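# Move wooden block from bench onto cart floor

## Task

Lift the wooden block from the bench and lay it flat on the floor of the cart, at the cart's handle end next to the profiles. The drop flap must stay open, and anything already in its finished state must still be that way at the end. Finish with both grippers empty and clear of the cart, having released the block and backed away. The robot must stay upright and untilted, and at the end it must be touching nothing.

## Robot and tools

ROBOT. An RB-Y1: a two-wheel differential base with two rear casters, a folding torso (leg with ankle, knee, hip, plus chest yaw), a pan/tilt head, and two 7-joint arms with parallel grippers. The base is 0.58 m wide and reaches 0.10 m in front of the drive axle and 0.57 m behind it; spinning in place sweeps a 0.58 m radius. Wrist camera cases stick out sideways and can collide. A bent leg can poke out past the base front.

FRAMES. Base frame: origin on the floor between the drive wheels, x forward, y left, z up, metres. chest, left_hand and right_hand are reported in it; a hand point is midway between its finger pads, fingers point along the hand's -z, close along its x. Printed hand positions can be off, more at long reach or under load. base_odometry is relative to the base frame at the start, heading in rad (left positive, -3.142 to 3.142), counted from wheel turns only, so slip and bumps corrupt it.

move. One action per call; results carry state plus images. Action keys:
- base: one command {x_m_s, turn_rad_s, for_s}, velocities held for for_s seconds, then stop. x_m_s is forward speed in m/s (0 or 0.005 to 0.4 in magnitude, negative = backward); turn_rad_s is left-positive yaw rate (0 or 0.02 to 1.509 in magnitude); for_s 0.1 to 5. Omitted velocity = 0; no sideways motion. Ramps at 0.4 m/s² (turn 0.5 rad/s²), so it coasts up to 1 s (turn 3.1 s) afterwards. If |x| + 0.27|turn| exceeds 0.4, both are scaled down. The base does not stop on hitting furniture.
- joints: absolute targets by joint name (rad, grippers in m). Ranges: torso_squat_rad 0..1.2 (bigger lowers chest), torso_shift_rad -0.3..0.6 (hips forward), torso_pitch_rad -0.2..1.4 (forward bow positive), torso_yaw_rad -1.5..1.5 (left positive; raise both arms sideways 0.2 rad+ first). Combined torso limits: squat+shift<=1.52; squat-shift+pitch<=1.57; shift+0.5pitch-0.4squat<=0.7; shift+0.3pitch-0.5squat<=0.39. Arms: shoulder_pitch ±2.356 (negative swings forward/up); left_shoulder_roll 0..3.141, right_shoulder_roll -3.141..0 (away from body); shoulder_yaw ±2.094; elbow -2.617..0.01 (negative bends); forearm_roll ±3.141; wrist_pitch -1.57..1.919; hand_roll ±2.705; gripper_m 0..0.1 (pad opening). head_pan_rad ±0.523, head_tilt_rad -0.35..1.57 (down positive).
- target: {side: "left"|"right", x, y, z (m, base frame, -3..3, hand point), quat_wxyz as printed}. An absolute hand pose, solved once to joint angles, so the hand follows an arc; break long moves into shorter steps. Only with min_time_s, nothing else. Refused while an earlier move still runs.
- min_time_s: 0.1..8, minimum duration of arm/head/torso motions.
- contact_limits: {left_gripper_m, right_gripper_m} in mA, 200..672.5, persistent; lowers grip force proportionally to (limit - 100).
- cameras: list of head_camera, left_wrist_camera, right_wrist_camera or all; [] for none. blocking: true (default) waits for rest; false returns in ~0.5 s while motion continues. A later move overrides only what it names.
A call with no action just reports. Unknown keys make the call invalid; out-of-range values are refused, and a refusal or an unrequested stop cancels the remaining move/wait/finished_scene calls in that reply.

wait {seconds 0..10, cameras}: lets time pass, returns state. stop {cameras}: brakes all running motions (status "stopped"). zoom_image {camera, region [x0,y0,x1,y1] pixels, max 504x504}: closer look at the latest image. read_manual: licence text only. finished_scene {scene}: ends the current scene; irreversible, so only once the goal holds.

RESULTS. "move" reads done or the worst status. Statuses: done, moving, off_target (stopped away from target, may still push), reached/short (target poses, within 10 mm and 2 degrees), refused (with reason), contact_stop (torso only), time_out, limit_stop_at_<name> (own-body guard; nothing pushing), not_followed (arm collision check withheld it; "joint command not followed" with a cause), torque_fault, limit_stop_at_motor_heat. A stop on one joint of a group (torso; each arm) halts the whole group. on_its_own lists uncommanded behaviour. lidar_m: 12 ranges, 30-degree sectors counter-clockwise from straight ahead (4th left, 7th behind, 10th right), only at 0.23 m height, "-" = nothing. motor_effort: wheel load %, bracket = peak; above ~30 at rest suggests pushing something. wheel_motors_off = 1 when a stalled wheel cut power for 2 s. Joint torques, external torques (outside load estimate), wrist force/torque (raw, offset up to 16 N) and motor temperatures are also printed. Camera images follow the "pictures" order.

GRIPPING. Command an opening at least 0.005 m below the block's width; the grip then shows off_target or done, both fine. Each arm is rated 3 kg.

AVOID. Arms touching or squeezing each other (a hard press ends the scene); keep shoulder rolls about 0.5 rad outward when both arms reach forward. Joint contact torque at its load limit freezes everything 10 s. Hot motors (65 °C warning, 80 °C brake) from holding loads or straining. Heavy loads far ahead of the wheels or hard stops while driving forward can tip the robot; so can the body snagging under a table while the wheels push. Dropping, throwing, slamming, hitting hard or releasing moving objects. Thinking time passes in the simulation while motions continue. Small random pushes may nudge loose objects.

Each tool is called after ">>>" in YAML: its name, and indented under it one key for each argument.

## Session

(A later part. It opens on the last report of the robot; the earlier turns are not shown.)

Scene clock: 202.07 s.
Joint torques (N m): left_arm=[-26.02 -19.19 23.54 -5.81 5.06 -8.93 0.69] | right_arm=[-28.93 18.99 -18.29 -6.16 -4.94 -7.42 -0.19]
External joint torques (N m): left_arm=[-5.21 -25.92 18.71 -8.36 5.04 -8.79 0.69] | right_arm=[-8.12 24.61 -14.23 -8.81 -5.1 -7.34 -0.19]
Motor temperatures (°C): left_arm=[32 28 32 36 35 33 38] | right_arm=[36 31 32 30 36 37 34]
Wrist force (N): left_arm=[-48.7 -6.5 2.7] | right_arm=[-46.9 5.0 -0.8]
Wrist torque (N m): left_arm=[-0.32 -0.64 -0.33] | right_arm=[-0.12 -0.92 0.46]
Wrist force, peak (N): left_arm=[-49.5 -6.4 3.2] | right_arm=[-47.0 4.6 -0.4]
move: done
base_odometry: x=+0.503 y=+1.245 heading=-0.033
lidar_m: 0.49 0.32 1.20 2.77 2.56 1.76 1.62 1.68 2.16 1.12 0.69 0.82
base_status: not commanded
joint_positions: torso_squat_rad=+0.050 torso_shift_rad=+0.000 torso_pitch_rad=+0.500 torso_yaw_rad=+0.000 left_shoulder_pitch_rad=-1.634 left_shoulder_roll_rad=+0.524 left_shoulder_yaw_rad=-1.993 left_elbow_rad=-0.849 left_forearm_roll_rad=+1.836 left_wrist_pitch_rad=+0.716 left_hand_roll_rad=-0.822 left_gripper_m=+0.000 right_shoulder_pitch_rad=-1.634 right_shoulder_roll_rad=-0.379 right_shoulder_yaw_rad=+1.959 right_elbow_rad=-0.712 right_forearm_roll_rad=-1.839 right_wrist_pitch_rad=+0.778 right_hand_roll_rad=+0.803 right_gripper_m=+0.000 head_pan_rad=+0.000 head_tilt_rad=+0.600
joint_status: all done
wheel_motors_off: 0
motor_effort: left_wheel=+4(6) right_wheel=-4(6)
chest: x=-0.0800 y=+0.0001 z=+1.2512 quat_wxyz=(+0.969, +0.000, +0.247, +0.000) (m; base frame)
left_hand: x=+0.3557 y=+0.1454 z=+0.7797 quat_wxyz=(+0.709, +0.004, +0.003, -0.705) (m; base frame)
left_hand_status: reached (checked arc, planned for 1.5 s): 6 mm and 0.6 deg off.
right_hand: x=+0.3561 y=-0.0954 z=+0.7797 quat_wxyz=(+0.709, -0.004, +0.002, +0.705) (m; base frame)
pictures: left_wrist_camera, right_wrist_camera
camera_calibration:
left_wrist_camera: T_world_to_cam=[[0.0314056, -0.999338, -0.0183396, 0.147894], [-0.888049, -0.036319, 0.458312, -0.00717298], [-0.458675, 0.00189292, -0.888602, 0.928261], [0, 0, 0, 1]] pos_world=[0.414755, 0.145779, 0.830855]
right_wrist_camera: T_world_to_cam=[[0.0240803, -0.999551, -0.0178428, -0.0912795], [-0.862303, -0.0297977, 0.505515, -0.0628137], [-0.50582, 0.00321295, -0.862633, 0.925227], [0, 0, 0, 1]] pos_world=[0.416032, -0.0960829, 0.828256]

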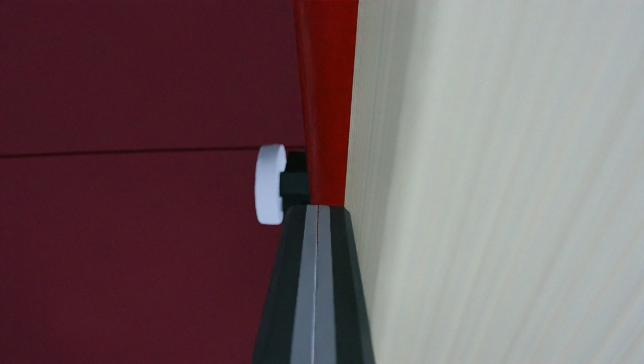

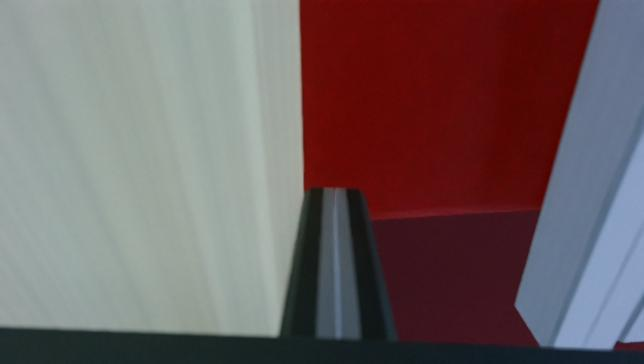

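>>> move:
  joints: {"torso_pitch_rad":0.47}
  min_time_s: 3
  cameras: ["head_camera","right_wrist_camera"]

Scene clock: 206.10 s.
Joint torques (N m): left_arm=[-29.63 -16.97 23.32 -6.27 5.14 -7.71 0.55] | right_arm=[-33.14 19.14 -17.91 -6.36 -5.18 -6.88 -0.23]
External joint torques (N m): left_arm=[-8.41 -23.89 18.42 -9.03 5.14 -7.54 0.55] | right_arm=[-11.96 25.02 -13.81 -9.21 -5.37 -6.76 -0.23]
Motor temperatures (°C): left_arm=[32 28 32 36 35 34 38] | right_arm=[36 31 32 30 36 37 34]
Wrist force (N): left_arm=[-44.4 1.5 -16.9] | right_arm=[-45.4 0.4 -14.5]
Wrist torque (N m): left_arm=[-0.34 -0.36 -0.26] | right_arm=[-0.14 -0.73 0.41]
Wrist force, peak (N): left_arm=[-49.8 -6.8 3.5] | right_arm=[-45.2 0.9 -15.9]
move: done
base_odometry: x=+0.503 y=+1.245 heading=-0.033
lidar_m: 0.48 0.31 1.19 2.76 2.55 1.75 1.62 1.68 2.17 1.11 0.70 0.81
base_status: not commanded
joint_positions: torso_squat_rad=+0.050 torso_shift_rad=+0.000 torso_pitch_rad=+0.471 torso_yaw_rad=+0.000 left_shoulder_pitch_rad=-1.633 left_shoulder_roll_rad=+0.524 left_shoulder_yaw_rad=-1.993 left_elbow_rad=-0.849 left_forearm_roll_rad=+1.836 left_wrist_pitch_rad=+0.716 left_hand_roll_rad=-0.822 left_gripper_m=+0.000 right_shoulder_pitch_rad=-1.634 right_shoulder_roll_rad=-0.379 right_shoulder_yaw_rad=+1.959 right_elbow_rad=-0.712 right_forearm_roll_rad=-1.839 right_wrist_pitch_rad=+0.778 right_hand_roll_rad=+0.803 right_gripper_m=+0.000 head_pan_rad=+0.000 head_tilt_rad=+0.600
joint_status: all done
wheel_motors_off: 0
motor_effort: left_wheel=+5(7) right_wheel=-4(7)
chest: x=-0.0876 y=+0.0001 z=+1.2554 quat_wxyz=(+0.972, +0.000, +0.233, +0.000) (m; base frame)
left_hand: x=+0.3611 y=+0.1453 z=+0.7963 quat_wxyz=(+0.709, +0.014, -0.007, -0.705) (m; base frame)
right_hand: x=+0.3616 y=-0.0956 z=+0.7963 quat_wxyz=(+0.709, -0.014, -0.008, +0.705) (m; base frame)
pictures: head_camera, right_wrist_camera
camera_calibration:
head_camera: T_world_to_cam=[[-0.0126452, -0.9995, -0.0289916, 0.0406751], [-0.848553, 0.0260643, -0.528468, 0.823311], [0.52896, 0.0179183, -0.848458, 1.14111], [0, 0, 0, 1]] pos_world=[0.0955351, -0.00125106, 1.40446]
right_wrist_camera: T_world_to_cam=[[0.0242611, -0.999559, -0.0171033, -0.0919525], [-0.876202, -0.0294981, 0.48104, -0.0420333], [-0.481332, 0.0033154, -0.876532, 0.944563], [0, 0, 0, 1]] pos_world=[0.42005, -0.0962835, 0.846587]

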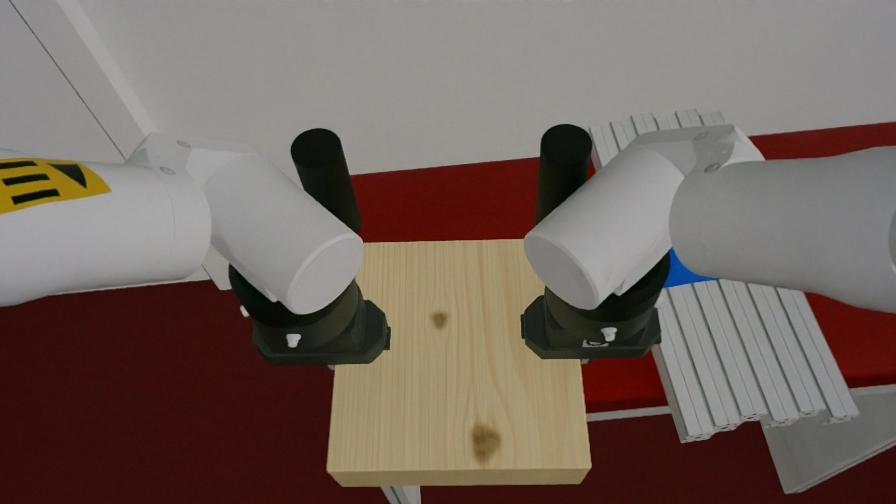

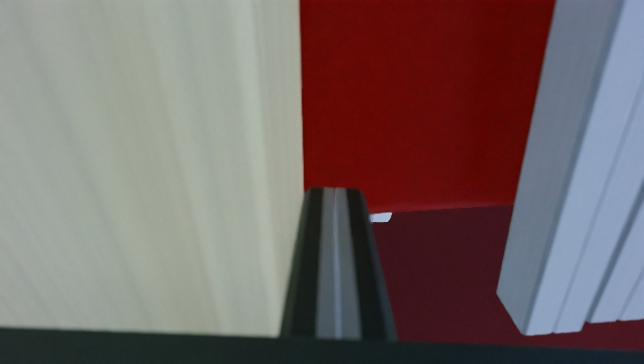

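>>> move:
  joints: {"torso_pitch_rad":0.42}
  min_time_s: 2
  cameras: ["head_camera"]

>>> move:
  base: {"x_m_s":-0.1,"for_s":4.5}
  cameras: ["head_camera"]

Scene clock: 209.43 s.
Joint torques (N m): left_arm=[-30.4 -16.75 23.68 -6.13 5.06 -7.74 0.56] | right_arm=[-34.4 18.37 -18.27 -6.1 -5.13 -7.06 -0.16]
External joint torques (N m): left_arm=[-8.51 -24.01 18.64 -9.28 5.1 -7.49 0.55] | right_arm=[-12.58 24.69 -14.09 -9.3 -5.37 -6.87 -0.16]
Motor temperatures (°C): left_arm=[32 29 32 36 35 34 38] | right_arm=[36 31 33 30 36 37 34]
Wrist force (N): left_arm=[-44.7 0.5 -16.9] | right_arm=[-44.8 1.6 -15.2]
Wrist torque (N m): left_arm=[-0.34 -0.39 -0.27] | right_arm=[-0.20 -0.71 0.42]
Wrist force, peak (N): left_arm=[-45.2 1.4 -17.7] | right_arm=[-45.6 1.1 -14.8]
move: done
base_odometry: x=+0.503 y=+1.245 heading=-0.033
lidar_m: 0.49 0.32 1.21 2.76 2.58 1.74 1.63 1.69 2.16 1.13 0.70 0.82
base_status: not commanded
joint_positions: torso_squat_rad=+0.050 torso_shift_rad=+0.000 torso_pitch_rad=+0.421 torso_yaw_rad=+0.000 left_shoulder_pitch_rad=-1.633 left_shoulder_roll_rad=+0.523 left_shoulder_yaw_rad=-1.993 left_elbow_rad=-0.849 left_forearm_roll_rad=+1.836 left_wrist_pitch_rad=+0.716 left_hand_roll_rad=-0.822 left_gripper_m=+0.000 right_shoulder_pitch_rad=-1.633 right_shoulder_roll_rad=-0.379 right_shoulder_yaw_rad=+1.959 right_elbow_rad=-0.712 right_forearm_roll_rad=-1.839 right_wrist_pitch_rad=+0.778 right_hand_roll_rad=+0.803 right_gripper_m=+0.000 head_pan_rad=+0.000 head_tilt_rad=+0.600
joint_status: all done
wheel_motors_off: 0
motor_effort: left_wheel=+5(7) right_wheel=-5(7)
chest: x=-0.1015 y=+0.0001 z=+1.2621 quat_wxyz=(+0.978, +0.000, +0.209, +0.000) (m; base frame)
left_hand: x=+0.3695 y=+0.1453 z=+0.8260 quat_wxyz=(+0.708, +0.031, -0.025, -0.705) (m; base frame)
right_hand: x=+0.3700 y=-0.0956 z=+0.8260 quat_wxyz=(+0.709, -0.031, -0.025, +0.705) (m; base frame)
pictures: head_camera
camera_calibration:
head_camera: T_world_to_cam=[[-0.01118, -0.9995, -0.0295844, 0.0415877], [-0.821113, 0.0260612, -0.57017, 0.870401], [0.570656, 0.0179177, -0.820994, 1.12371], [0, 0, 0, 1]] pos_world=[0.073912, -0.00125107, 1.42007]

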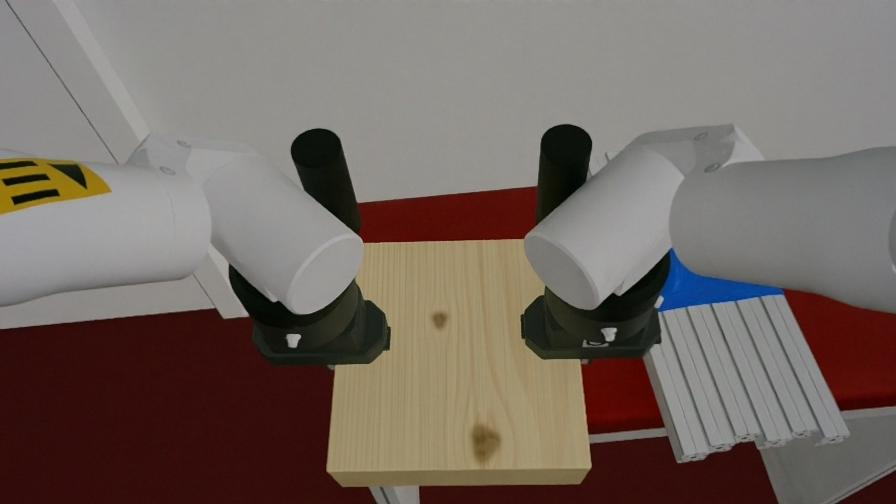

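Scene clock: 214.50 s.
Joint torques (N m): left_arm=[-31.08 -16.29 23.81 -6.36 5.03 -7.63 0.58] | right_arm=[-34.94 18.67 -18.21 -6.37 -5.26 -7.02 -0.27]
External joint torques (N m): left_arm=[-9.19 -23.55 18.77 -9.51 5.07 -7.38 0.58] | right_arm=[-13.13 24.99 -14.02 -9.56 -5.5 -6.83 -0.27]
Motor temperatures (°C): left_arm=[32 29 32 36 35 34 38] | right_arm=[36 31 33 30 36 38 34]
Wrist force (N): left_arm=[-44.5 1.0 -17.0] | right_arm=[-44.7 1.4 -15.0]
Wrist torque (N m): left_arm=[-0.33 -0.39 -0.28] | right_arm=[-0.19 -0.73 0.42]
Wrist force, peak (N): left_arm=[-45.3 -0.6 -18.0] | right_arm=[-45.4 1.4 -15.5]
move: done
base_odometry: x=+0.053 y=+1.260 heading=-0.032
lidar_m: 0.76 1.40 1.80 4.08 1.85 1.27 1.18 1.23 1.56 3.52 1.25 1.01
base_status: done (sent for 4.5 of 4.5 s)
joint_positions: torso_squat_rad=+0.050 torso_shift_rad=+0.000 torso_pitch_rad=+0.421 torso_yaw_rad=+0.000 left_shoulder_pitch_rad=-1.633 left_shoulder_roll_rad=+0.523 left_shoulder_yaw_rad=-1.993 left_elbow_rad=-0.849 left_forearm_roll_rad=+1.836 left_wrist_pitch_rad=+0.716 left_hand_roll_rad=-0.822 left_gripper_m=+0.000 right_shoulder_pitch_rad=-1.633 right_shoulder_roll_rad=-0.379 right_shoulder_yaw_rad=+1.959 right_elbow_rad=-0.711 right_forearm_roll_rad=-1.839 right_wrist_pitch_rad=+0.778 right_hand_roll_rad=+0.803 right_gripper_m=+0.000 head_pan_rad=+0.000 head_tilt_rad=+0.600
joint_status: not commanded
wheel_motors_off: 0
motor_effort: left_wheel=+12(33) right_wheel=-10(25)
chest: x=-0.1016 y=+0.0001 z=+1.2621 quat_wxyz=(+0.978, +0.000, +0.209, +0.000) (m; base frame)
left_hand: x=+0.3694 y=+0.1453 z=+0.8259 quat_wxyz=(+0.708, +0.031, -0.025, -0.705) (m; base frame)
right_hand: x=+0.3699 y=-0.0956 z=+0.8260 quat_wxyz=(+0.709, -0.031, -0.025, +0.705) (m; base frame)
pictures: head_camera
camera_calibration:
head_camera: T_world_to_cam=[[-0.0112316, -0.999502, -0.0295042, 0.0414808], [-0.821033, 0.0260603, -0.570286, 0.870617], [0.570771, 0.0178187, -0.820916, 1.12367], [0, 0, 0, 1]] pos_world=[0.0739119, -0.00125082, 1.42016]

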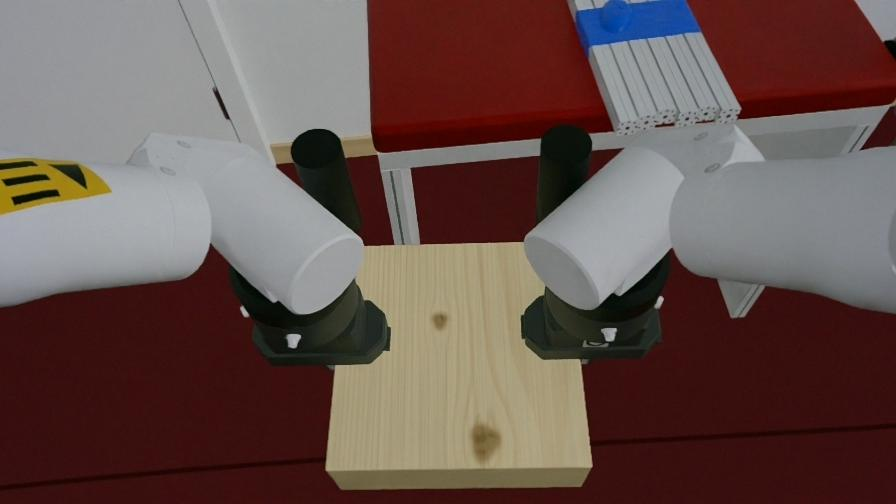

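>>> move:
  base: {"x_m_s":-0.1,"for_s":0.8}
  cameras: []

>>> move:
  base: {"turn_rad_s":-0.35,"for_s":4.4}
  cameras: ["head_camera"]

Scene clock: 225.77 s.
Joint torques (N m): left_arm=[-31.16 -15.96 23.69 -6.42 5.09 -7.55 0.55] | right_arm=[-35.64 18.56 -18.31 -6.23 -5.27 -7.02 -0.15]
External joint torques (N m): left_arm=[-9.26 -23.22 18.65 -9.56 5.13 -7.3 0.55] | right_arm=[-13.83 24.88 -14.12 -9.43 -5.51 -6.83 -0.15]
Motor temperatures (°C): left_arm=[33 29 33 36 35 34 38] | right_arm=[37 31 33 31 37 38 34]
Wrist force (N): left_arm=[-44.9 0.5 -16.9] | right_arm=[-44.0 1.2 -15.3]
Wrist torque (N m): left_arm=[-0.23 -0.45 -0.33] | right_arm=[-0.19 -0.62 0.39]
Wrist force, peak (N): left_arm=[-45.3 0.3 -17.1] | right_arm=[-45.5 1.0 -15.0]
move: done
base_odometry: x=-0.027 y=+1.262 heading=-0.031
lidar_m: 0.84 1.47 1.89 4.35 1.74 1.18 1.10 1.14 1.47 3.30 1.28 1.08
base_status: done (sent for 0.8 of 0.8 s)
joint_positions: torso_squat_rad=+0.050 torso_shift_rad=+0.000 torso_pitch_rad=+0.421 torso_yaw_rad=+0.000 left_shoulder_pitch_rad=-1.633 left_shoulder_roll_rad=+0.523 left_shoulder_yaw_rad=-1.993 left_elbow_rad=-0.849 left_forearm_roll_rad=+1.836 left_wrist_pitch_rad=+0.716 left_hand_roll_rad=-0.822 left_gripper_m=+0.000 right_shoulder_pitch_rad=-1.633 right_shoulder_roll_rad=-0.379 right_shoulder_yaw_rad=+1.959 right_elbow_rad=-0.711 right_forearm_roll_rad=-1.839 right_wrist_pitch_rad=+0.778 right_hand_roll_rad=+0.803 right_gripper_m=+0.000 head_pan_rad=+0.000 head_tilt_rad=+0.600
joint_status: not commanded
wheel_motors_off: 0
motor_effort: left_wheel=+12(28) right_wheel=-11(32)
chest: x=-0.1016 y=+0.0001 z=+1.2621 quat_wxyz=(+0.978, +0.000, +0.209, +0.000) (m; base frame)
left_hand: x=+0.3694 y=+0.1453 z=+0.8259 quat_wxyz=(+0.708, +0.031, -0.025, -0.705) (m; base frame)
right_hand: x=+0.3699 y=-0.0957 z=+0.8259 quat_wxyz=(+0.709, -0.031, -0.025, +0.705) (m; base frame)
pictures: none
No camera images: "cameras" was empty.

Scene clock: 231.20 s.
Joint torques (N m): left_arm=[-31.69 -15.97 23.96 -6.26 4.97 -7.57 0.52] | right_arm=[-35.64 18.35 -18.29 -6.13 -5.27 -6.86 -0.19]
External joint torques (N m): left_arm=[-9.79 -23.22 18.92 -9.41 5.01 -7.32 0.52] | right_arm=[-13.83 24.67 -14.1 -9.33 -5.51 -6.67 -0.19]
Motor temperatures (°C): left_arm=[33 29 33 36 35 35 38] | right_arm=[37 31 33 31 37 38 34]
Wrist force (N): left_arm=[-44.5 1.4 -16.8] | right_arm=[-44.7 1.3 -14.6]
Wrist torque (N m): left_arm=[-0.30 -0.36 -0.32] | right_arm=[-0.22 -0.69 0.40]
Wrist force, peak (N): left_arm=[-45.3 0.6 -16.7] | right_arm=[-46.3 1.7 -15.4]
move: done
base_odometry: x=-0.027 y=+1.263 heading=-1.570
lidar_m: 3.47 1.29 1.07 0.84 1.47 1.91 4.36 1.70 1.19 1.11 1.12 1.45
base_status: done (sent for 4.4 of 4.4 s)
joint_positions: torso_squat_rad=+0.050 torso_shift_rad=+0.000 torso_pitch_rad=+0.421 torso_yaw_rad=+0.000 left_shoulder_pitch_rad=-1.633 left_shoulder_roll_rad=+0.523 left_shoulder_yaw_rad=-1.993 left_elbow_rad=-0.849 left_forearm_roll_rad=+1.836 left_wrist_pitch_rad=+0.716 left_hand_roll_rad=-0.822 left_gripper_m=+0.000 right_shoulder_pitch_rad=-1.633 right_shoulder_roll_rad=-0.379 right_shoulder_yaw_rad=+1.959 right_elbow_rad=-0.711 right_forearm_roll_rad=-1.839 right_wrist_pitch_rad=+0.778 right_hand_roll_rad=+0.803 right_gripper_m=+0.000 head_pan_rad=+0.000 head_tilt_rad=+0.600
joint_status: not commanded
wheel_motors_off: 0
motor_effort: left_wheel=+19(41) right_wheel=-2(30)
chest: x=-0.1015 y=+0.0001 z=+1.2621 quat_wxyz=(+0.978, +0.000, +0.209, +0.000) (m; base frame)
left_hand: x=+0.3694 y=+0.1452 z=+0.8259 quat_wxyz=(+0.708, +0.031, -0.025, -0.705) (m; base frame)
right_hand: x=+0.3699 y=-0.0957 z=+0.8259 quat_wxyz=(+0.709, -0.031, -0.025, +0.705) (m; base frame)
pictures: head_camera
camera_calibration:
head_camera: T_world_to_cam=[[-0.0111487, -0.999504, -0.0294485, 0.0413923], [-0.821033, 0.0259605, -0.57029, 0.870566], [0.570772, 0.0178202, -0.820915, 1.12359], [0, 0, 0, 1]] pos_world=[0.073912, -0.00125113, 1.42006]

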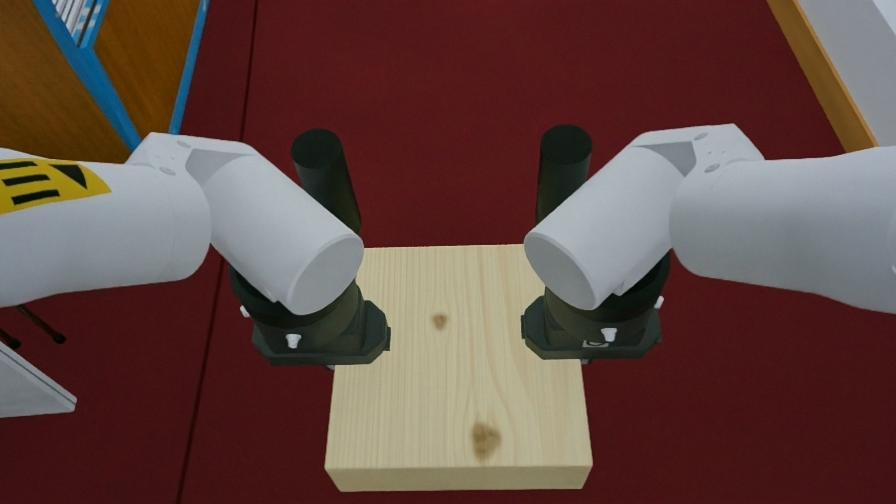

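>>> move:
  base: {"x_m_s":0.25,"for_s":5}
  cameras: []

>>> move:
  base: {"x_m_s":0.2,"for_s":1.0}
  cameras: ["head_camera"]

Scene clock: 238.30 s.
Joint torques (N m): left_arm=[-30.86 -15.9 23.68 -6.53 5.05 -7.57 0.61] | right_arm=[-35.76 18.3 -17.88 -6.66 -5.31 -6.77 -0.1]
External joint torques (N m): left_arm=[-8.97 -23.16 18.64 -9.68 5.09 -7.33 0.61] | right_arm=[-13.96 24.61 -13.69 -9.86 -5.55 -6.59 -0.1]
Motor temperatures (°C): left_arm=[33 29 33 36 35 35 38] | right_arm=[37 31 33 31 37 38 34]
Wrist force (N): left_arm=[-44.4 0.3 -17.5] | right_arm=[-44.5 1.2 -14.7]
Wrist torque (N m): left_arm=[-0.24 -0.35 -0.36] | right_arm=[-0.17 -0.67 0.46]
Wrist force, peak (N): left_arm=[-45.6 0.7 -17.3] | right_arm=[-45.8 2.0 -15.2]
move: done
base_odometry: x=-0.027 y=+0.012 heading=-1.571
lidar_m: 3.21 1.06 0.76 0.70 1.05 1.59 4.84 1.58 1.10 1.03 1.04 1.38
base_status: done (sent for 5 of 5 s)
joint_positions: torso_squat_rad=+0.050 torso_shift_rad=+0.000 torso_pitch_rad=+0.421 torso_yaw_rad=+0.000 left_shoulder_pitch_rad=-1.633 left_shoulder_roll_rad=+0.523 left_shoulder_yaw_rad=-1.993 left_elbow_rad=-0.849 left_forearm_roll_rad=+1.836 left_wrist_pitch_rad=+0.716 left_hand_roll_rad=-0.822 left_gripper_m=+0.000 right_shoulder_pitch_rad=-1.633 right_shoulder_roll_rad=-0.379 right_shoulder_yaw_rad=+1.959 right_elbow_rad=-0.711 right_forearm_roll_rad=-1.839 right_wrist_pitch_rad=+0.778 right_hand_roll_rad=+0.803 right_gripper_m=+0.000 head_pan_rad=+0.000 head_tilt_rad=+0.600
joint_status: not commanded
wheel_motors_off: 0
motor_effort: left_wheel=-2(47) right_wheel=+0(37)
chest: x=-0.1014 y=+0.0001 z=+1.2621 quat_wxyz=(+0.978, +0.000, +0.209, +0.000) (m; base frame)
left_hand: x=+0.3695 y=+0.1452 z=+0.8258 quat_wxyz=(+0.708, +0.031, -0.025, -0.705) (m; base frame)
right_hand: x=+0.3699 y=-0.0957 z=+0.8258 quat_wxyz=(+0.709, -0.031, -0.025, +0.705) (m; base frame)
pictures: none
No camera images: "cameras" was empty.

Scene clock: 240.13 s.
Joint torques (N m): left_arm=[-31.05 -15.67 23.6 -6.3 5.05 -7.55 0.66] | right_arm=[-35.54 18.01 -18.31 -6.53 -5.33 -6.96 -0.15]
External joint torques (N m): left_arm=[-9.16 -22.92 18.56 -9.45 5.09 -7.3 0.66] | right_arm=[-13.73 24.33 -14.13 -9.72 -5.57 -6.77 -0.15]
Motor temperatures (°C): left_arm=[33 29 33 36 35 35 38] | right_arm=[37 31 33 31 37 38 34]
Wrist force (N): left_arm=[-45.1 0.9 -16.1] | right_arm=[-44.3 1.4 -14.4]
Wrist torque (N m): left_arm=[-0.32 -0.40 -0.31] | right_arm=[-0.24 -0.63 0.42]
Wrist force, peak (N): left_arm=[-45.6 0.6 -17.2] | right_arm=[-45.7 2.3 -14.9]
move: done
base_odometry: x=-0.027 y=-0.188 heading=-1.571
lidar_m: 3.15 1.10 0.76 0.72 0.73 1.77 4.90 1.56 1.09 1.02 1.03 1.34
base_status: done (sent for 1 of 1 s)
joint_positions: torso_squat_rad=+0.050 torso_shift_rad=+0.000 torso_pitch_rad=+0.421 torso_yaw_rad=+0.000 left_shoulder_pitch_rad=-1.633 left_shoulder_roll_rad=+0.523 left_shoulder_yaw_rad=-1.993 left_elbow_rad=-0.849 left_forearm_roll_rad=+1.836 left_wrist_pitch_rad=+0.716 left_hand_roll_rad=-0.822 left_gripper_m=+0.000 right_shoulder_pitch_rad=-1.633 right_shoulder_roll_rad=-0.379 right_shoulder_yaw_rad=+1.959 right_elbow_rad=-0.711 right_forearm_roll_rad=-1.839 right_wrist_pitch_rad=+0.778 right_hand_roll_rad=+0.803 right_gripper_m=+0.000 head_pan_rad=+0.000 head_tilt_rad=+0.600
joint_status: not commanded
wheel_motors_off: 0
motor_effort: left_wheel=+0(22) right_wheel=+0(26)
chest: x=-0.1014 y=+0.0001 z=+1.2621 quat_wxyz=(+0.978, +0.000, +0.209, +0.000) (m; base frame)
left_hand: x=+0.3695 y=+0.1452 z=+0.8258 quat_wxyz=(+0.708, +0.031, -0.025, -0.705) (m; base frame)
right_hand: x=+0.3699 y=-0.0957 z=+0.8258 quat_wxyz=(+0.709, -0.031, -0.025, +0.705) (m; base frame)
pictures: head_camera
camera_calibration:
head_camera: T_world_to_cam=[[-0.0111569, -0.999504, -0.0294432, 0.0413876], [-0.821191, 0.0259593, -0.570063, 0.870419], [0.570544, 0.0178184, -0.821074, 1.12372], [0, 0, 0, 1]] pos_world=[0.0741121, -0.00125112, 1.42007]

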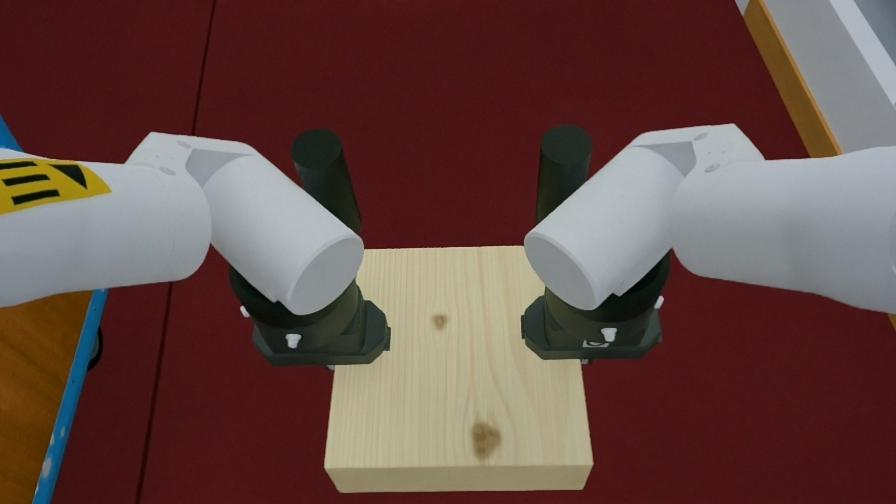

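>>> move:
  base: {"turn_rad_s":0.35,"for_s":4.533}
  cameras: ["head_camera"]

Scene clock: 247.10 s.
Joint torques (N m): left_arm=[-30.78 -15.61 23.69 -6.57 5.11 -7.52 0.57] | right_arm=[-35.74 18.39 -18.33 -6.73 -5.3 -6.94 -0.28]
External joint torques (N m): left_arm=[-8.89 -22.87 18.65 -9.72 5.15 -7.28 0.57] | right_arm=[-13.93 24.71 -14.14 -9.92 -5.53 -6.75 -0.28]
Motor temperatures (°C): left_arm=[33 29 33 36 35 35 38] | right_arm=[38 31 33 31 37 38 34]
Wrist force (N): left_arm=[-44.7 1.1 -15.9] | right_arm=[-45.2 1.6 -14.7]
Wrist torque (N m): left_arm=[-0.31 -0.44 -0.28] | right_arm=[-0.25 -0.69 0.42]
Wrist force, peak (N): left_arm=[-45.5 -0.3 -17.5] | right_arm=[-45.4 1.7 -15.5]
move: done
base_odometry: x=-0.027 y=-0.188 heading=+0.015
lidar_m: 0.72 0.75 1.74 4.63 1.50 1.06 1.00 1.06 1.40 3.44 1.06 0.77
base_status: done (sent for 4.53 of 4.53 s)
joint_positions: torso_squat_rad=+0.050 torso_shift_rad=+0.000 torso_pitch_rad=+0.421 torso_yaw_rad=+0.000 left_shoulder_pitch_rad=-1.633 left_shoulder_roll_rad=+0.523 left_shoulder_yaw_rad=-1.993 left_elbow_rad=-0.849 left_forearm_roll_rad=+1.836 left_wrist_pitch_rad=+0.716 left_hand_roll_rad=-0.822 left_gripper_m=+0.000 right_shoulder_pitch_rad=-1.633 right_shoulder_roll_rad=-0.379 right_shoulder_yaw_rad=+1.959 right_elbow_rad=-0.711 right_forearm_roll_rad=-1.839 right_wrist_pitch_rad=+0.778 right_hand_roll_rad=+0.803 right_gripper_m=+0.000 head_pan_rad=+0.000 head_tilt_rad=+0.600
joint_status: not commanded
wheel_motors_off: 0
motor_effort: left_wheel=-2(40) right_wheel=+17(33)
chest: x=-0.1014 y=+0.0001 z=+1.2621 quat_wxyz=(+0.978, +0.000, +0.209, +0.000) (m; base frame)
left_hand: x=+0.3695 y=+0.1452 z=+0.8258 quat_wxyz=(+0.708, +0.031, -0.025, -0.705) (m; base frame)
right_hand: x=+0.3699 y=-0.0957 z=+0.8258 quat_wxyz=(+0.709, -0.031, -0.025, +0.705) (m; base frame)
pictures: head_camera
camera_calibration:
head_camera: T_world_to_cam=[[-0.0111553, -0.999504, -0.0294473, 0.0413933], [-0.821159, 0.0259613, -0.570108, 0.870481], [0.57059, 0.0178212, -0.821042, 1.12367], [0, 0, 0, 1]] pos_world=[0.0741121, -0.00125113, 1.42007]

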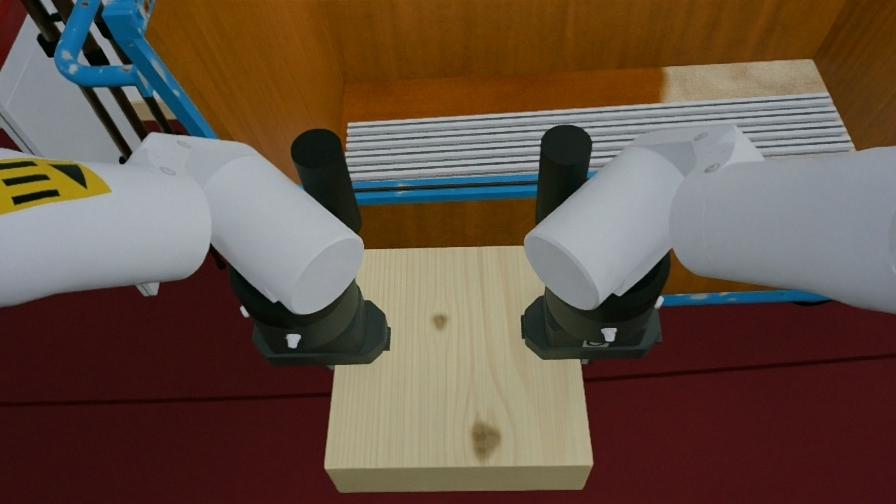

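>>> move:
  base: {"turn_rad_s":0.05,"for_s":0.8}
  cameras: ["head_camera"]

>>> zoom_image:
  camera: "head_camera"
  region: [300, 50, 700, 290]

>>> zoom_image:
  camera: "head_camera"
  region: [500, 50, 896, 290]

Scene clock: 253.80 s.
Joint torques (N m): left_arm=[-30.97 -15.69 23.8 -6.67 5.01 -7.52 0.58] | right_arm=[-35.46 18.1 -18.42 -6.56 -5.31 -6.94 -0.27]
External joint torques (N m): left_arm=[-9.08 -22.95 18.76 -9.81 5.05 -7.28 0.58] | right_arm=[-13.65 24.42 -14.23 -9.76 -5.55 -6.76 -0.27]
Motor temperatures (°C): left_arm=[33 29 33 36 35 35 38] | right_arm=[38 31 33 31 37 39 34]
Wrist force (N): left_arm=[-44.4 0.0 -17.2] | right_arm=[-44.8 1.6 -14.9]
Wrist torque (N m): left_arm=[-0.27 -0.37 -0.35] | right_arm=[-0.19 -0.67 0.44]
Wrist force, peak (N): left_arm=[-45.1 0.3 -17.5] | right_arm=[-45.8 1.7 -15.3]
move: done
base_odometry: x=-0.027 y=-0.188 heading=+0.055
lidar_m: 0.72 0.76 1.75 3.95 1.43 1.04 1.00 1.06 1.46 3.98 1.02 0.75
base_status: done (sent for 0.8 of 0.8 s)
joint_positions: torso_squat_rad=+0.050 torso_shift_rad=+0.000 torso_pitch_rad=+0.421 torso_yaw_rad=+0.000 left_shoulder_pitch_rad=-1.633 left_shoulder_roll_rad=+0.523 left_shoulder_yaw_rad=-1.993 left_elbow_rad=-0.849 left_forearm_roll_rad=+1.836 left_wrist_pitch_rad=+0.716 left_hand_roll_rad=-0.822 left_gripper_m=+0.000 right_shoulder_pitch_rad=-1.633 right_shoulder_roll_rad=-0.379 right_shoulder_yaw_rad=+1.959 right_elbow_rad=-0.711 right_forearm_roll_rad=-1.839 right_wrist_pitch_rad=+0.778 right_hand_roll_rad=+0.803 right_gripper_m=+0.000 head_pan_rad=+0.000 head_tilt_rad=+0.600
joint_status: not commanded
wheel_motors_off: 0
motor_effort: left_wheel=-1(19) right_wheel=+19(35)
chest: x=-0.1014 y=+0.0001 z=+1.2621 quat_wxyz=(+0.978, +0.000, +0.209, +0.000) (m; base frame)
left_hand: x=+0.3695 y=+0.1452 z=+0.8258 quat_wxyz=(+0.708, +0.031, -0.025, -0.705) (m; base frame)
right_hand: x=+0.3699 y=-0.0957 z=+0.8258 quat_wxyz=(+0.709, -0.031, -0.025, +0.705) (m; base frame)
pictures: head_camera
camera_calibration:
head_camera: T_world_to_cam=[[-0.0111553, -0.999504, -0.0294473, 0.0413933], [-0.821159, 0.0259613, -0.570108, 0.870481], [0.57059, 0.0178212, -0.821042, 1.12367], [0, 0, 0, 1]] pos_world=[0.0741121, -0.00125113, 1.42007]

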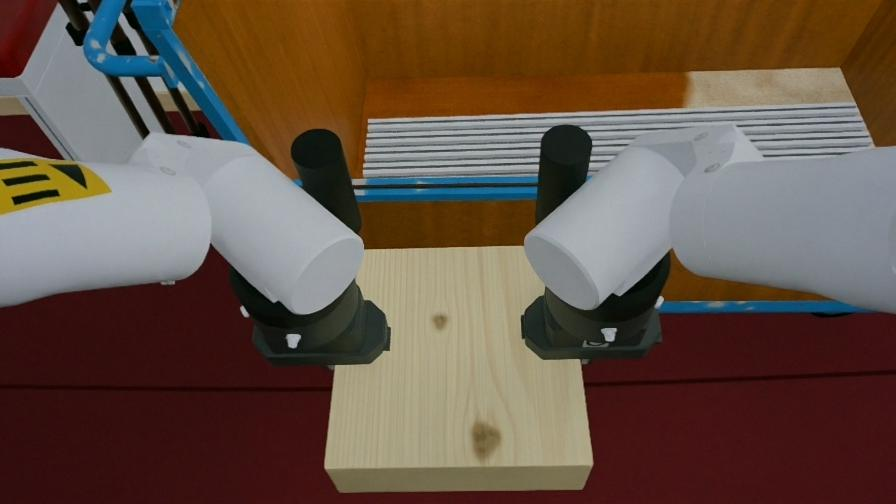

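Scaled by 1.260 from the camera's 896x504 image, which has a finer 1280x720 frame.

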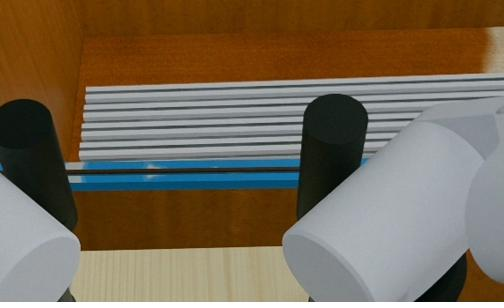

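Scaled by 1.273 from the camera's 896x504 image, which has a finer 1280x720 frame.

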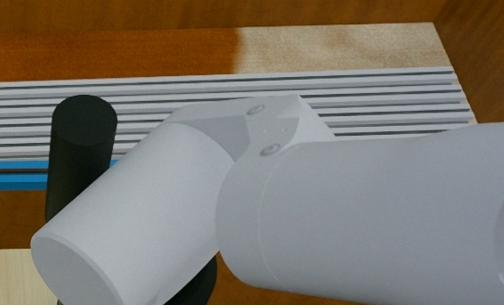

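>>> move:
  base: {"x_m_s":0.09,"for_s":1.0}
  cameras: ["head_camera"]

>>> zoom_image:
  camera: "head_camera"
  region: [300, 50, 700, 290]

Scene clock: 259.07 s.
Joint torques (N m): left_arm=[-30.82 -15.52 23.61 -6.62 5.09 -7.45 0.58] | right_arm=[-35.31 18.13 -18.17 -6.62 -5.26 -6.76 -0.26]
External joint torques (N m): left_arm=[-8.93 -22.77 18.57 -9.76 5.13 -7.2 0.57] | right_arm=[-13.5 24.45 -13.98 -9.82 -5.5 -6.57 -0.26]
Motor temperatures (°C): left_arm=[33 29 33 36 35 35 38] | right_arm=[38 31 33 31 37 39 34]
Wrist force (N): left_arm=[-44.5 0.6 -16.2] | right_arm=[-44.8 1.3 -14.8]
Wrist torque (N m): left_arm=[-0.35 -0.41 -0.31] | right_arm=[-0.19 -0.66 0.42]
Wrist force, peak (N): left_arm=[-45.4 -0.3 -17.2] | right_arm=[-45.7 2.3 -15.3]
move: done
base_odometry: x=+0.062 y=-0.183 heading=+0.055
lidar_m: 0.63 0.65 1.70 4.29 1.55 1.13 1.09 1.15 1.58 4.31 0.90 0.66
base_status: done (sent for 1 of 1 s)
joint_positions: torso_squat_rad=+0.050 torso_shift_rad=+0.000 torso_pitch_rad=+0.421 torso_yaw_rad=+0.000 left_shoulder_pitch_rad=-1.633 left_shoulder_roll_rad=+0.523 left_shoulder_yaw_rad=-1.993 left_elbow_rad=-0.849 left_forearm_roll_rad=+1.836 left_wrist_pitch_rad=+0.716 left_hand_roll_rad=-0.822 left_gripper_m=+0.000 right_shoulder_pitch_rad=-1.633 right_shoulder_roll_rad=-0.379 right_shoulder_yaw_rad=+1.959 right_elbow_rad=-0.711 right_forearm_roll_rad=-1.839 right_wrist_pitch_rad=+0.778 right_hand_roll_rad=+0.803 right_gripper_m=+0.000 head_pan_rad=+0.000 head_tilt_rad=+0.600
joint_status: not commanded
wheel_motors_off: 0
motor_effort: left_wheel=+3(30) right_wheel=-4(47)
chest: x=-0.1013 y=+0.0001 z=+1.2621 quat_wxyz=(+0.978, +0.000, +0.209, +0.000) (m; base frame)
left_hand: x=+0.3695 y=+0.1452 z=+0.8257 quat_wxyz=(+0.708, +0.031, -0.025, -0.705) (m; base frame)
right_hand: x=+0.3700 y=-0.0957 z=+0.8257 quat_wxyz=(+0.709, -0.031, -0.025, +0.705) (m; base frame)
pictures: head_camera
camera_calibration:
head_camera: T_world_to_cam=[[-0.0111593, -0.999504, -0.0294446, 0.0413909], [-0.821238, 0.0259606, -0.569994, 0.870408], [0.570476, 0.0178203, -0.821121, 1.12373], [0, 0, 0, 1]] pos_world=[0.0742122, -0.00125113, 1.42007]

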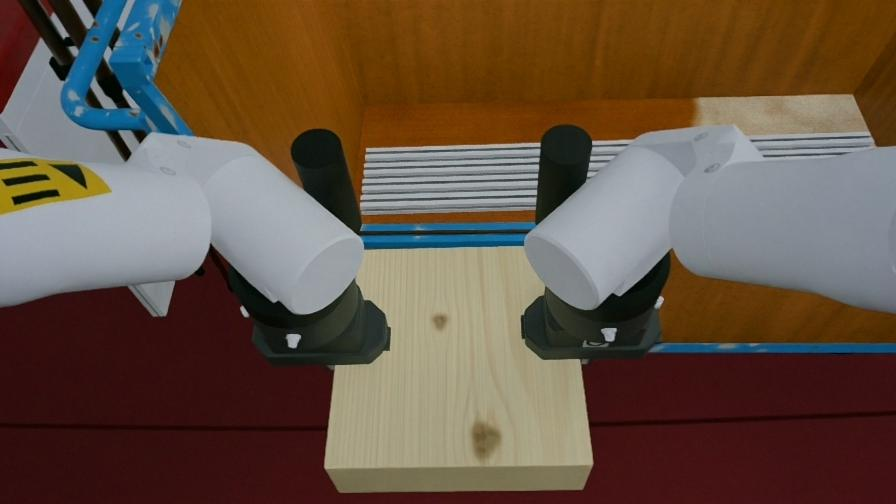

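Scaled by 1.260 from the camera's 896x504 image, which has a finer 1280x720 frame.

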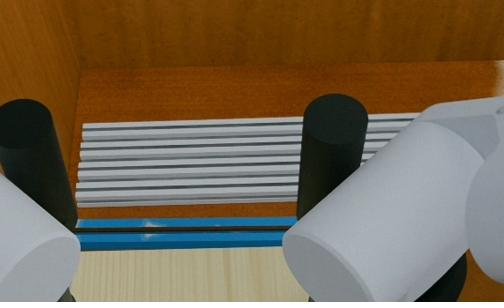

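>>> move:
  base: {"turn_rad_s":-0.2,"for_s":1.5}
  cameras: []

>>> move:
  base: {"x_m_s":0.1,"for_s":3.5}
  cameras: ["head_camera"]

>>> move:
  base: {"turn_rad_s":0.2,"for_s":1.5}
  cameras: ["head_camera","left_wrist_camera","right_wrist_camera"]

Scene clock: 269.43 s.
Joint torques (N m): left_arm=[-30.93 -16.03 23.71 -6.51 5.11 -7.51 0.52] | right_arm=[-35.54 18.34 -18.23 -6.66 -5.36 -6.88 -0.15]
External joint torques (N m): left_arm=[-9.03 -23.29 18.67 -9.65 5.15 -7.26 0.52] | right_arm=[-13.73 24.66 -14.04 -9.86 -5.6 -6.69 -0.15]
Motor temperatures (°C): left_arm=[33 29 33 36 35 35 38] | right_arm=[38 31 33 31 37 39 34]
Wrist force (N): left_arm=[-44.4 0.4 -16.3] | right_arm=[-44.9 1.2 -14.3]
Wrist torque (N m): left_arm=[-0.28 -0.37 -0.32] | right_arm=[-0.21 -0.72 0.46]
Wrist force, peak (N): left_arm=[-45.1 0.1 -17.4] | right_arm=[-45.6 1.7 -15.7]
move: done
base_odometry: x=+0.062 y=-0.183 heading=-0.245
lidar_m: 0.63 0.63 1.08 1.71 2.39 1.30 1.11 1.12 1.26 2.09 3.19 0.75
base_status: done (sent for 1.5 of 1.5 s)
joint_positions: torso_squat_rad=+0.050 torso_shift_rad=+0.000 torso_pitch_rad=+0.421 torso_yaw_rad=+0.000 left_shoulder_pitch_rad=-1.633 left_shoulder_roll_rad=+0.523 left_shoulder_yaw_rad=-1.993 left_elbow_rad=-0.849 left_forearm_roll_rad=+1.836 left_wrist_pitch_rad=+0.716 left_hand_roll_rad=-0.822 left_gripper_m=+0.000 right_shoulder_pitch_rad=-1.633 right_shoulder_roll_rad=-0.379 right_shoulder_yaw_rad=+1.959 right_elbow_rad=-0.711 right_forearm_roll_rad=-1.839 right_wrist_pitch_rad=+0.778 right_hand_roll_rad=+0.803 right_gripper_m=+0.000 head_pan_rad=+0.000 head_tilt_rad=+0.600
joint_status: not commanded
wheel_motors_off: 0
motor_effort: left_wheel=+10(26) right_wheel=-5(35)
chest: x=-0.1014 y=+0.0001 z=+1.2621 quat_wxyz=(+0.978, +0.000, +0.209, +0.000) (m; base frame)
left_hand: x=+0.3695 y=+0.1452 z=+0.8258 quat_wxyz=(+0.708, +0.031, -0.025, -0.705) (m; base frame)
right_hand: x=+0.3699 y=-0.0957 z=+0.8257 quat_wxyz=(+0.709, -0.031, -0.025, +0.705) (m; base frame)
pictures: none
No camera images: "cameras" was empty.

Scene clock: 273.47 s.
Joint torques (N m): left_arm=[-31.28 -15.83 23.78 -6.56 5.15 -7.51 0.67] | right_arm=[-35.43 18.34 -18.2 -6.64 -5.27 -6.8 -0.19]
External joint torques (N m): left_arm=[-9.39 -23.09 18.74 -9.7 5.19 -7.26 0.67] | right_arm=[-13.63 24.66 -14.01 -9.84 -5.51 -6.61 -0.19]
Motor temperatures (°C): left_arm=[34 29 33 36 35 35 38] | right_arm=[38 31 33 31 37 39 34]
Wrist force (N): left_arm=[-44.4 0.4 -16.7] | right_arm=[-44.8 1.3 -15.2]
Wrist torque (N m): left_arm=[-0.22 -0.30 -0.32] | right_arm=[-0.17 -0.67 0.41]
Wrist force, peak (N): left_arm=[-45.2 -0.1 -17.0] | right_arm=[-45.7 1.8 -15.4]
move: done
base_odometry: x=+0.402 y=-0.267 heading=-0.245
lidar_m: 0.29 0.29 0.34 0.98 3.12 1.69 1.45 1.44 1.64 2.71 0.65 0.36
base_status: done (sent for 3.5 of 3.5 s)
joint_positions: torso_squat_rad=+0.050 torso_shift_rad=+0.000 torso_pitch_rad=+0.421 torso_yaw_rad=+0.000 left_shoulder_pitch_rad=-1.633 left_shoulder_roll_rad=+0.523 left_shoulder_yaw_rad=-1.993 left_elbow_rad=-0.849 left_forearm_roll_rad=+1.836 left_wrist_pitch_rad=+0.716 left_hand_roll_rad=-0.822 left_gripper_m=+0.000 right_shoulder_pitch_rad=-1.633 right_shoulder_roll_rad=-0.379 right_shoulder_yaw_rad=+1.959 right_elbow_rad=-0.711 right_forearm_roll_rad=-1.839 right_wrist_pitch_rad=+0.778 right_hand_roll_rad=+0.803 right_gripper_m=+0.000 head_pan_rad=+0.000 head_tilt_rad=+0.600
joint_status: not commanded
wheel_motors_off: 0
motor_effort: left_wheel=-3(46) right_wheel=+3(30)
chest: x=-0.1013 y=+0.0001 z=+1.2620 quat_wxyz=(+0.978, +0.000, +0.209, +0.000) (m; base frame)
left_hand: x=+0.3695 y=+0.1452 z=+0.8257 quat_wxyz=(+0.708, +0.031, -0.025, -0.705) (m; base frame)
right_hand: x=+0.3700 y=-0.0957 z=+0.8257 quat_wxyz=(+0.709, -0.031, -0.025, +0.705) (m; base frame)
pictures: head_camera
camera_calibration:
head_camera: T_world_to_cam=[[-0.0111593, -0.999504, -0.0294446, 0.0413879], [-0.821238, 0.0259606, -0.569994, 0.870351], [0.570476, 0.0178203, -0.821121, 1.12365], [0, 0, 0, 1]] pos_world=[0.0742122, -0.00125113, 1.41997]

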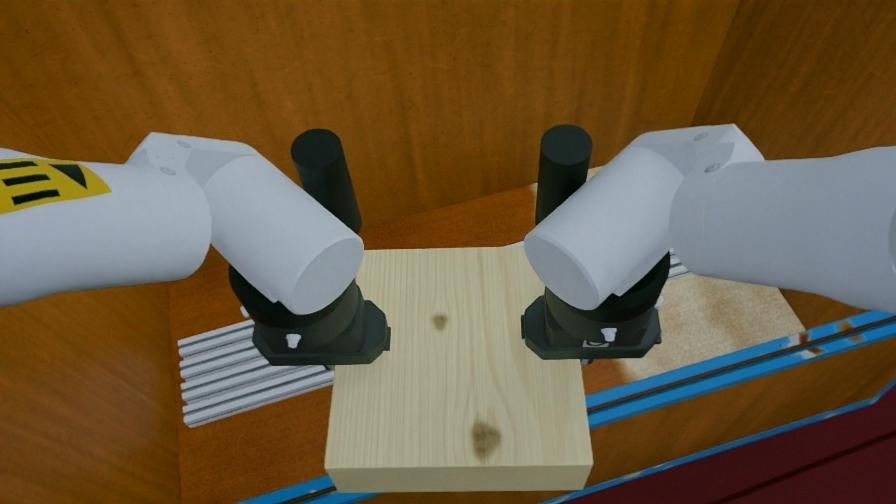

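Scene clock: 275.70 s.
Joint torques (N m): left_arm=[-30.94 -15.64 23.59 -6.54 5.09 -7.49 0.6] | right_arm=[-35.73 18.33 -18.2 -6.63 -5.39 -6.85 -0.2]
External joint torques (N m): left_arm=[-9.05 -22.89 18.55 -9.69 5.13 -7.24 0.6] | right_arm=[-13.93 24.65 -14.02 -9.83 -5.63 -6.67 -0.2]
Motor temperatures (°C): left_arm=[34 29 33 36 35 35 38] | right_arm=[38 31 33 31 37 39 34]
Wrist force (N): left_arm=[-44.0 0.1 -16.2] | right_arm=[-44.9 1.3 -14.9]
Wrist torque (N m): left_arm=[-0.21 -0.32 -0.34] | right_arm=[-0.17 -0.70 0.43]
Wrist force, peak (N): left_arm=[-45.4 0.5 -16.9] | right_arm=[-45.7 1.4 -15.0]
move: done
base_odometry: x=+0.402 y=-0.267 heading=+0.054
lidar_m: 0.30 0.31 0.44 4.45 2.03 1.48 1.42 1.49 2.06 4.43 0.42 0.31
base_status: done (sent for 1.5 of 1.5 s)
joint_positions: torso_squat_rad=+0.050 torso_shift_rad=+0.000 torso_pitch_rad=+0.421 torso_yaw_rad=+0.000 left_shoulder_pitch_rad=-1.633 left_shoulder_roll_rad=+0.523 left_shoulder_yaw_rad=-1.993 left_elbow_rad=-0.849 left_forearm_roll_rad=+1.836 left_wrist_pitch_rad=+0.716 left_hand_roll_rad=-0.822 left_gripper_m=+0.000 right_shoulder_pitch_rad=-1.633 right_shoulder_roll_rad=-0.379 right_shoulder_yaw_rad=+1.959 right_elbow_rad=-0.711 right_forearm_roll_rad=-1.839 right_wrist_pitch_rad=+0.778 right_hand_roll_rad=+0.803 right_gripper_m=+0.000 head_pan_rad=+0.000 head_tilt_rad=+0.600
joint_status: not commanded
wheel_motors_off: 0
motor_effort: left_wheel=-4(34) right_wheel=+12(28)
chest: x=-0.1013 y=+0.0001 z=+1.2621 quat_wxyz=(+0.978, +0.000, +0.209, +0.000) (m; base frame)
left_hand: x=+0.3695 y=+0.1452 z=+0.8257 quat_wxyz=(+0.708, +0.031, -0.025, -0.705) (m; base frame)
right_hand: x=+0.3700 y=-0.0957 z=+0.8257 quat_wxyz=(+0.709, -0.031, -0.025, +0.705) (m; base frame)
pictures: head_camera, left_wrist_camera, right_wrist_camera
camera_calibration:
head_camera: T_world_to_cam=[[-0.0111593, -0.999504, -0.0294446, 0.0413897], [-0.821238, 0.0259606, -0.569994, 0.870326], [0.570476, 0.0178203, -0.821121, 1.12379], [0, 0, 0, 1]] pos_world=[0.0741122, -0.00125113, 1.42007]
left_wrist_camera: T_world_to_cam=[[0.0325412, -0.99935, -0.0155357, 0.145364], [-0.921042, -0.0360199, 0.387793, 0.0543961], [-0.388101, 0.00168976, -0.921615, 0.97665], [0, 0, 0, 1]] pos_world=[0.424409, 0.145579, 0.881259]
right_wrist_camera: T_world_to_cam=[[0.0249395, -0.999566, -0.0157057, -0.0931618], [-0.898941, -0.0292966, 0.437089, -0.00409587], [-0.437359, 0.00321772, -0.899281, 0.976805], [0, 0, 0, 1]] pos_world=[0.425856, -0.0963844, 0.878749]

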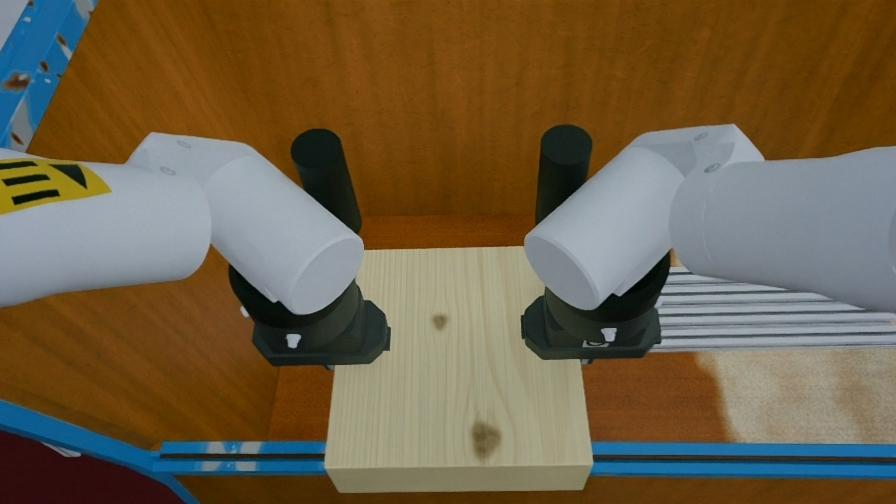

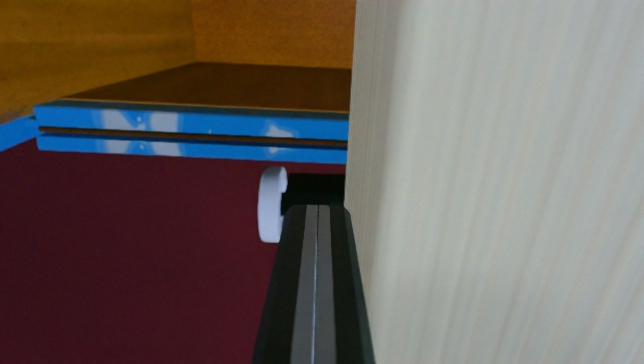

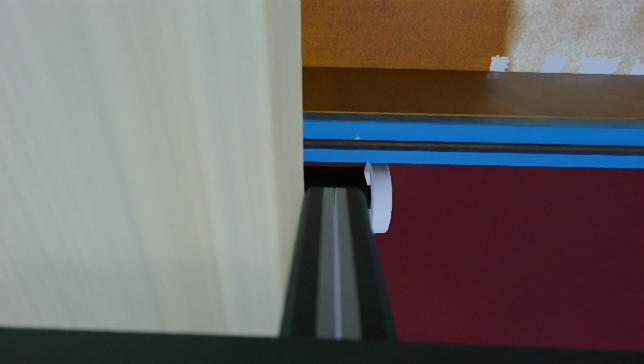

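>>> move:
  joints: {"torso_pitch_rad":0.5,"torso_shift_rad":0.2,"torso_squat_rad":0.1}
  min_time_s: 3
  cameras: ["head_camera","left_wrist_camera","right_wrist_camera"]

Scene clock: 287.53 s.
Joint torques (N m): left_arm=[-30 -16.32 23.26 -7.27 5.03 -7.39 0.57] | right_arm=[-34.45 19.21 -18.11 -7.06 -5.43 -6.81 -0.17]
External joint torques (N m): left_arm=[-9.23 -23.03 18.45 -9.8 5.01 -7.26 0.57] | right_arm=[-13.69 24.81 -14.06 -9.69 -5.59 -6.73 -0.17]
Motor temperatures (°C): left_arm=[34 29 33 36 35 35 38] | right_arm=[38 31 33 31 37 39 34]
Wrist force (N): left_arm=[-43.9 1.5 -16.4] | right_arm=[-44.7 0.6 -14.6]
Wrist torque (N m): left_arm=[-0.22 -0.37 -0.31] | right_arm=[-0.23 -0.72 0.45]
Wrist force, peak (N): left_arm=[-45.7 0.6 -16.6] | right_arm=[-45.6 1.4 -15.0]
move: done
base_odometry: x=+0.402 y=-0.267 heading=+0.054
lidar_m: 0.30 0.31 0.44 4.43 2.04 1.49 1.42 1.49 2.04 4.42 0.42 0.30
base_status: not commanded
joint_positions: torso_squat_rad=+0.100 torso_shift_rad=+0.200 torso_pitch_rad=+0.501 torso_yaw_rad=+0.000 left_shoulder_pitch_rad=-1.633 left_shoulder_roll_rad=+0.523 left_shoulder_yaw_rad=-1.993 left_elbow_rad=-0.849 left_forearm_roll_rad=+1.836 left_wrist_pitch_rad=+0.716 left_hand_roll_rad=-0.822 left_gripper_m=+0.000 right_shoulder_pitch_rad=-1.633 right_shoulder_roll_rad=-0.379 right_shoulder_yaw_rad=+1.959 right_elbow_rad=-0.711 right_forearm_roll_rad=-1.839 right_wrist_pitch_rad=+0.778 right_hand_roll_rad=+0.803 right_gripper_m=+0.000 head_pan_rad=+0.000 head_tilt_rad=+0.600
joint_status: all done
wheel_motors_off: 0
motor_effort: left_wheel=-5(7) right_wheel=+12(14)
chest: x=+0.0592 y=+0.0001 z=+1.2345 quat_wxyz=(+0.969, +0.000, +0.248, +0.000) (m; base frame)
left_hand: x=+0.4937 y=+0.1452 z=+0.7619 quat_wxyz=(+0.709, +0.003, +0.004, -0.706) (m; base frame)
right_hand: x=+0.4941 y=-0.0957 z=+0.7619 quat_wxyz=(+0.709, -0.003, +0.003, +0.705) (m; base frame)
pictures: head_camera, left_wrist_camera, right_wrist_camera
camera_calibration:
head_camera: T_world_to_cam=[[-0.0134756, -0.999504, -0.0284585, 0.0412869], [-0.864178, 0.025959, -0.502517, 0.905677], [0.503006, 0.0178215, -0.864099, 1.06652], [0, 0, 0, 1]] pos_world=[0.246754, -0.00125113, 1.37788]
left_wrist_camera: T_world_to_cam=[[0.0311941, -0.99935, -0.018089, 0.142942], [-0.887069, -0.0360198, 0.460229, 0.121563], [-0.460581, 0.00168975, -0.887616, 0.975893], [0, 0, 0, 1]] pos_world=[0.552854, 0.145579, 0.812857]
right_wrist_camera: T_world_to_cam=[[0.0236029, -0.999566, -0.0176505, -0.09512], [-0.861088, -0.0292965, 0.507611, 0.0630281], [-0.507908, 0.0032175, -0.861405, 0.979709], [0, 0, 0, 1]] pos_world=[0.55412, -0.0963844, 0.810254]

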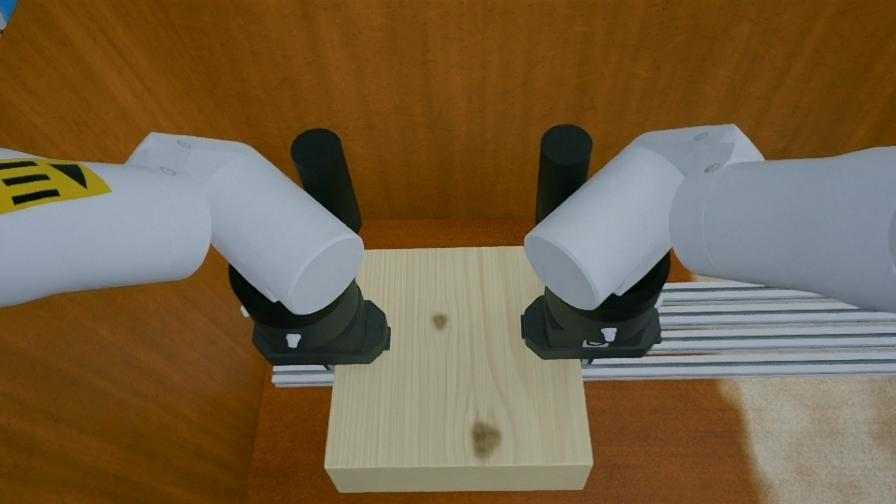

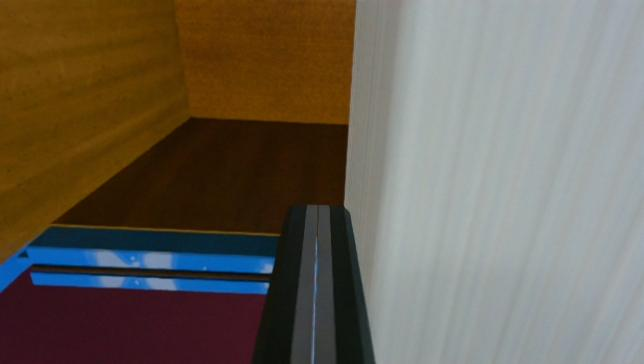

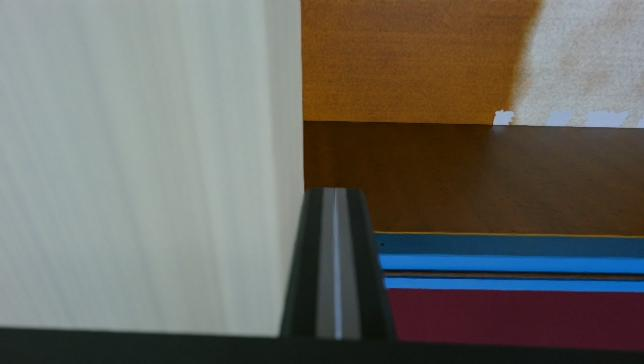

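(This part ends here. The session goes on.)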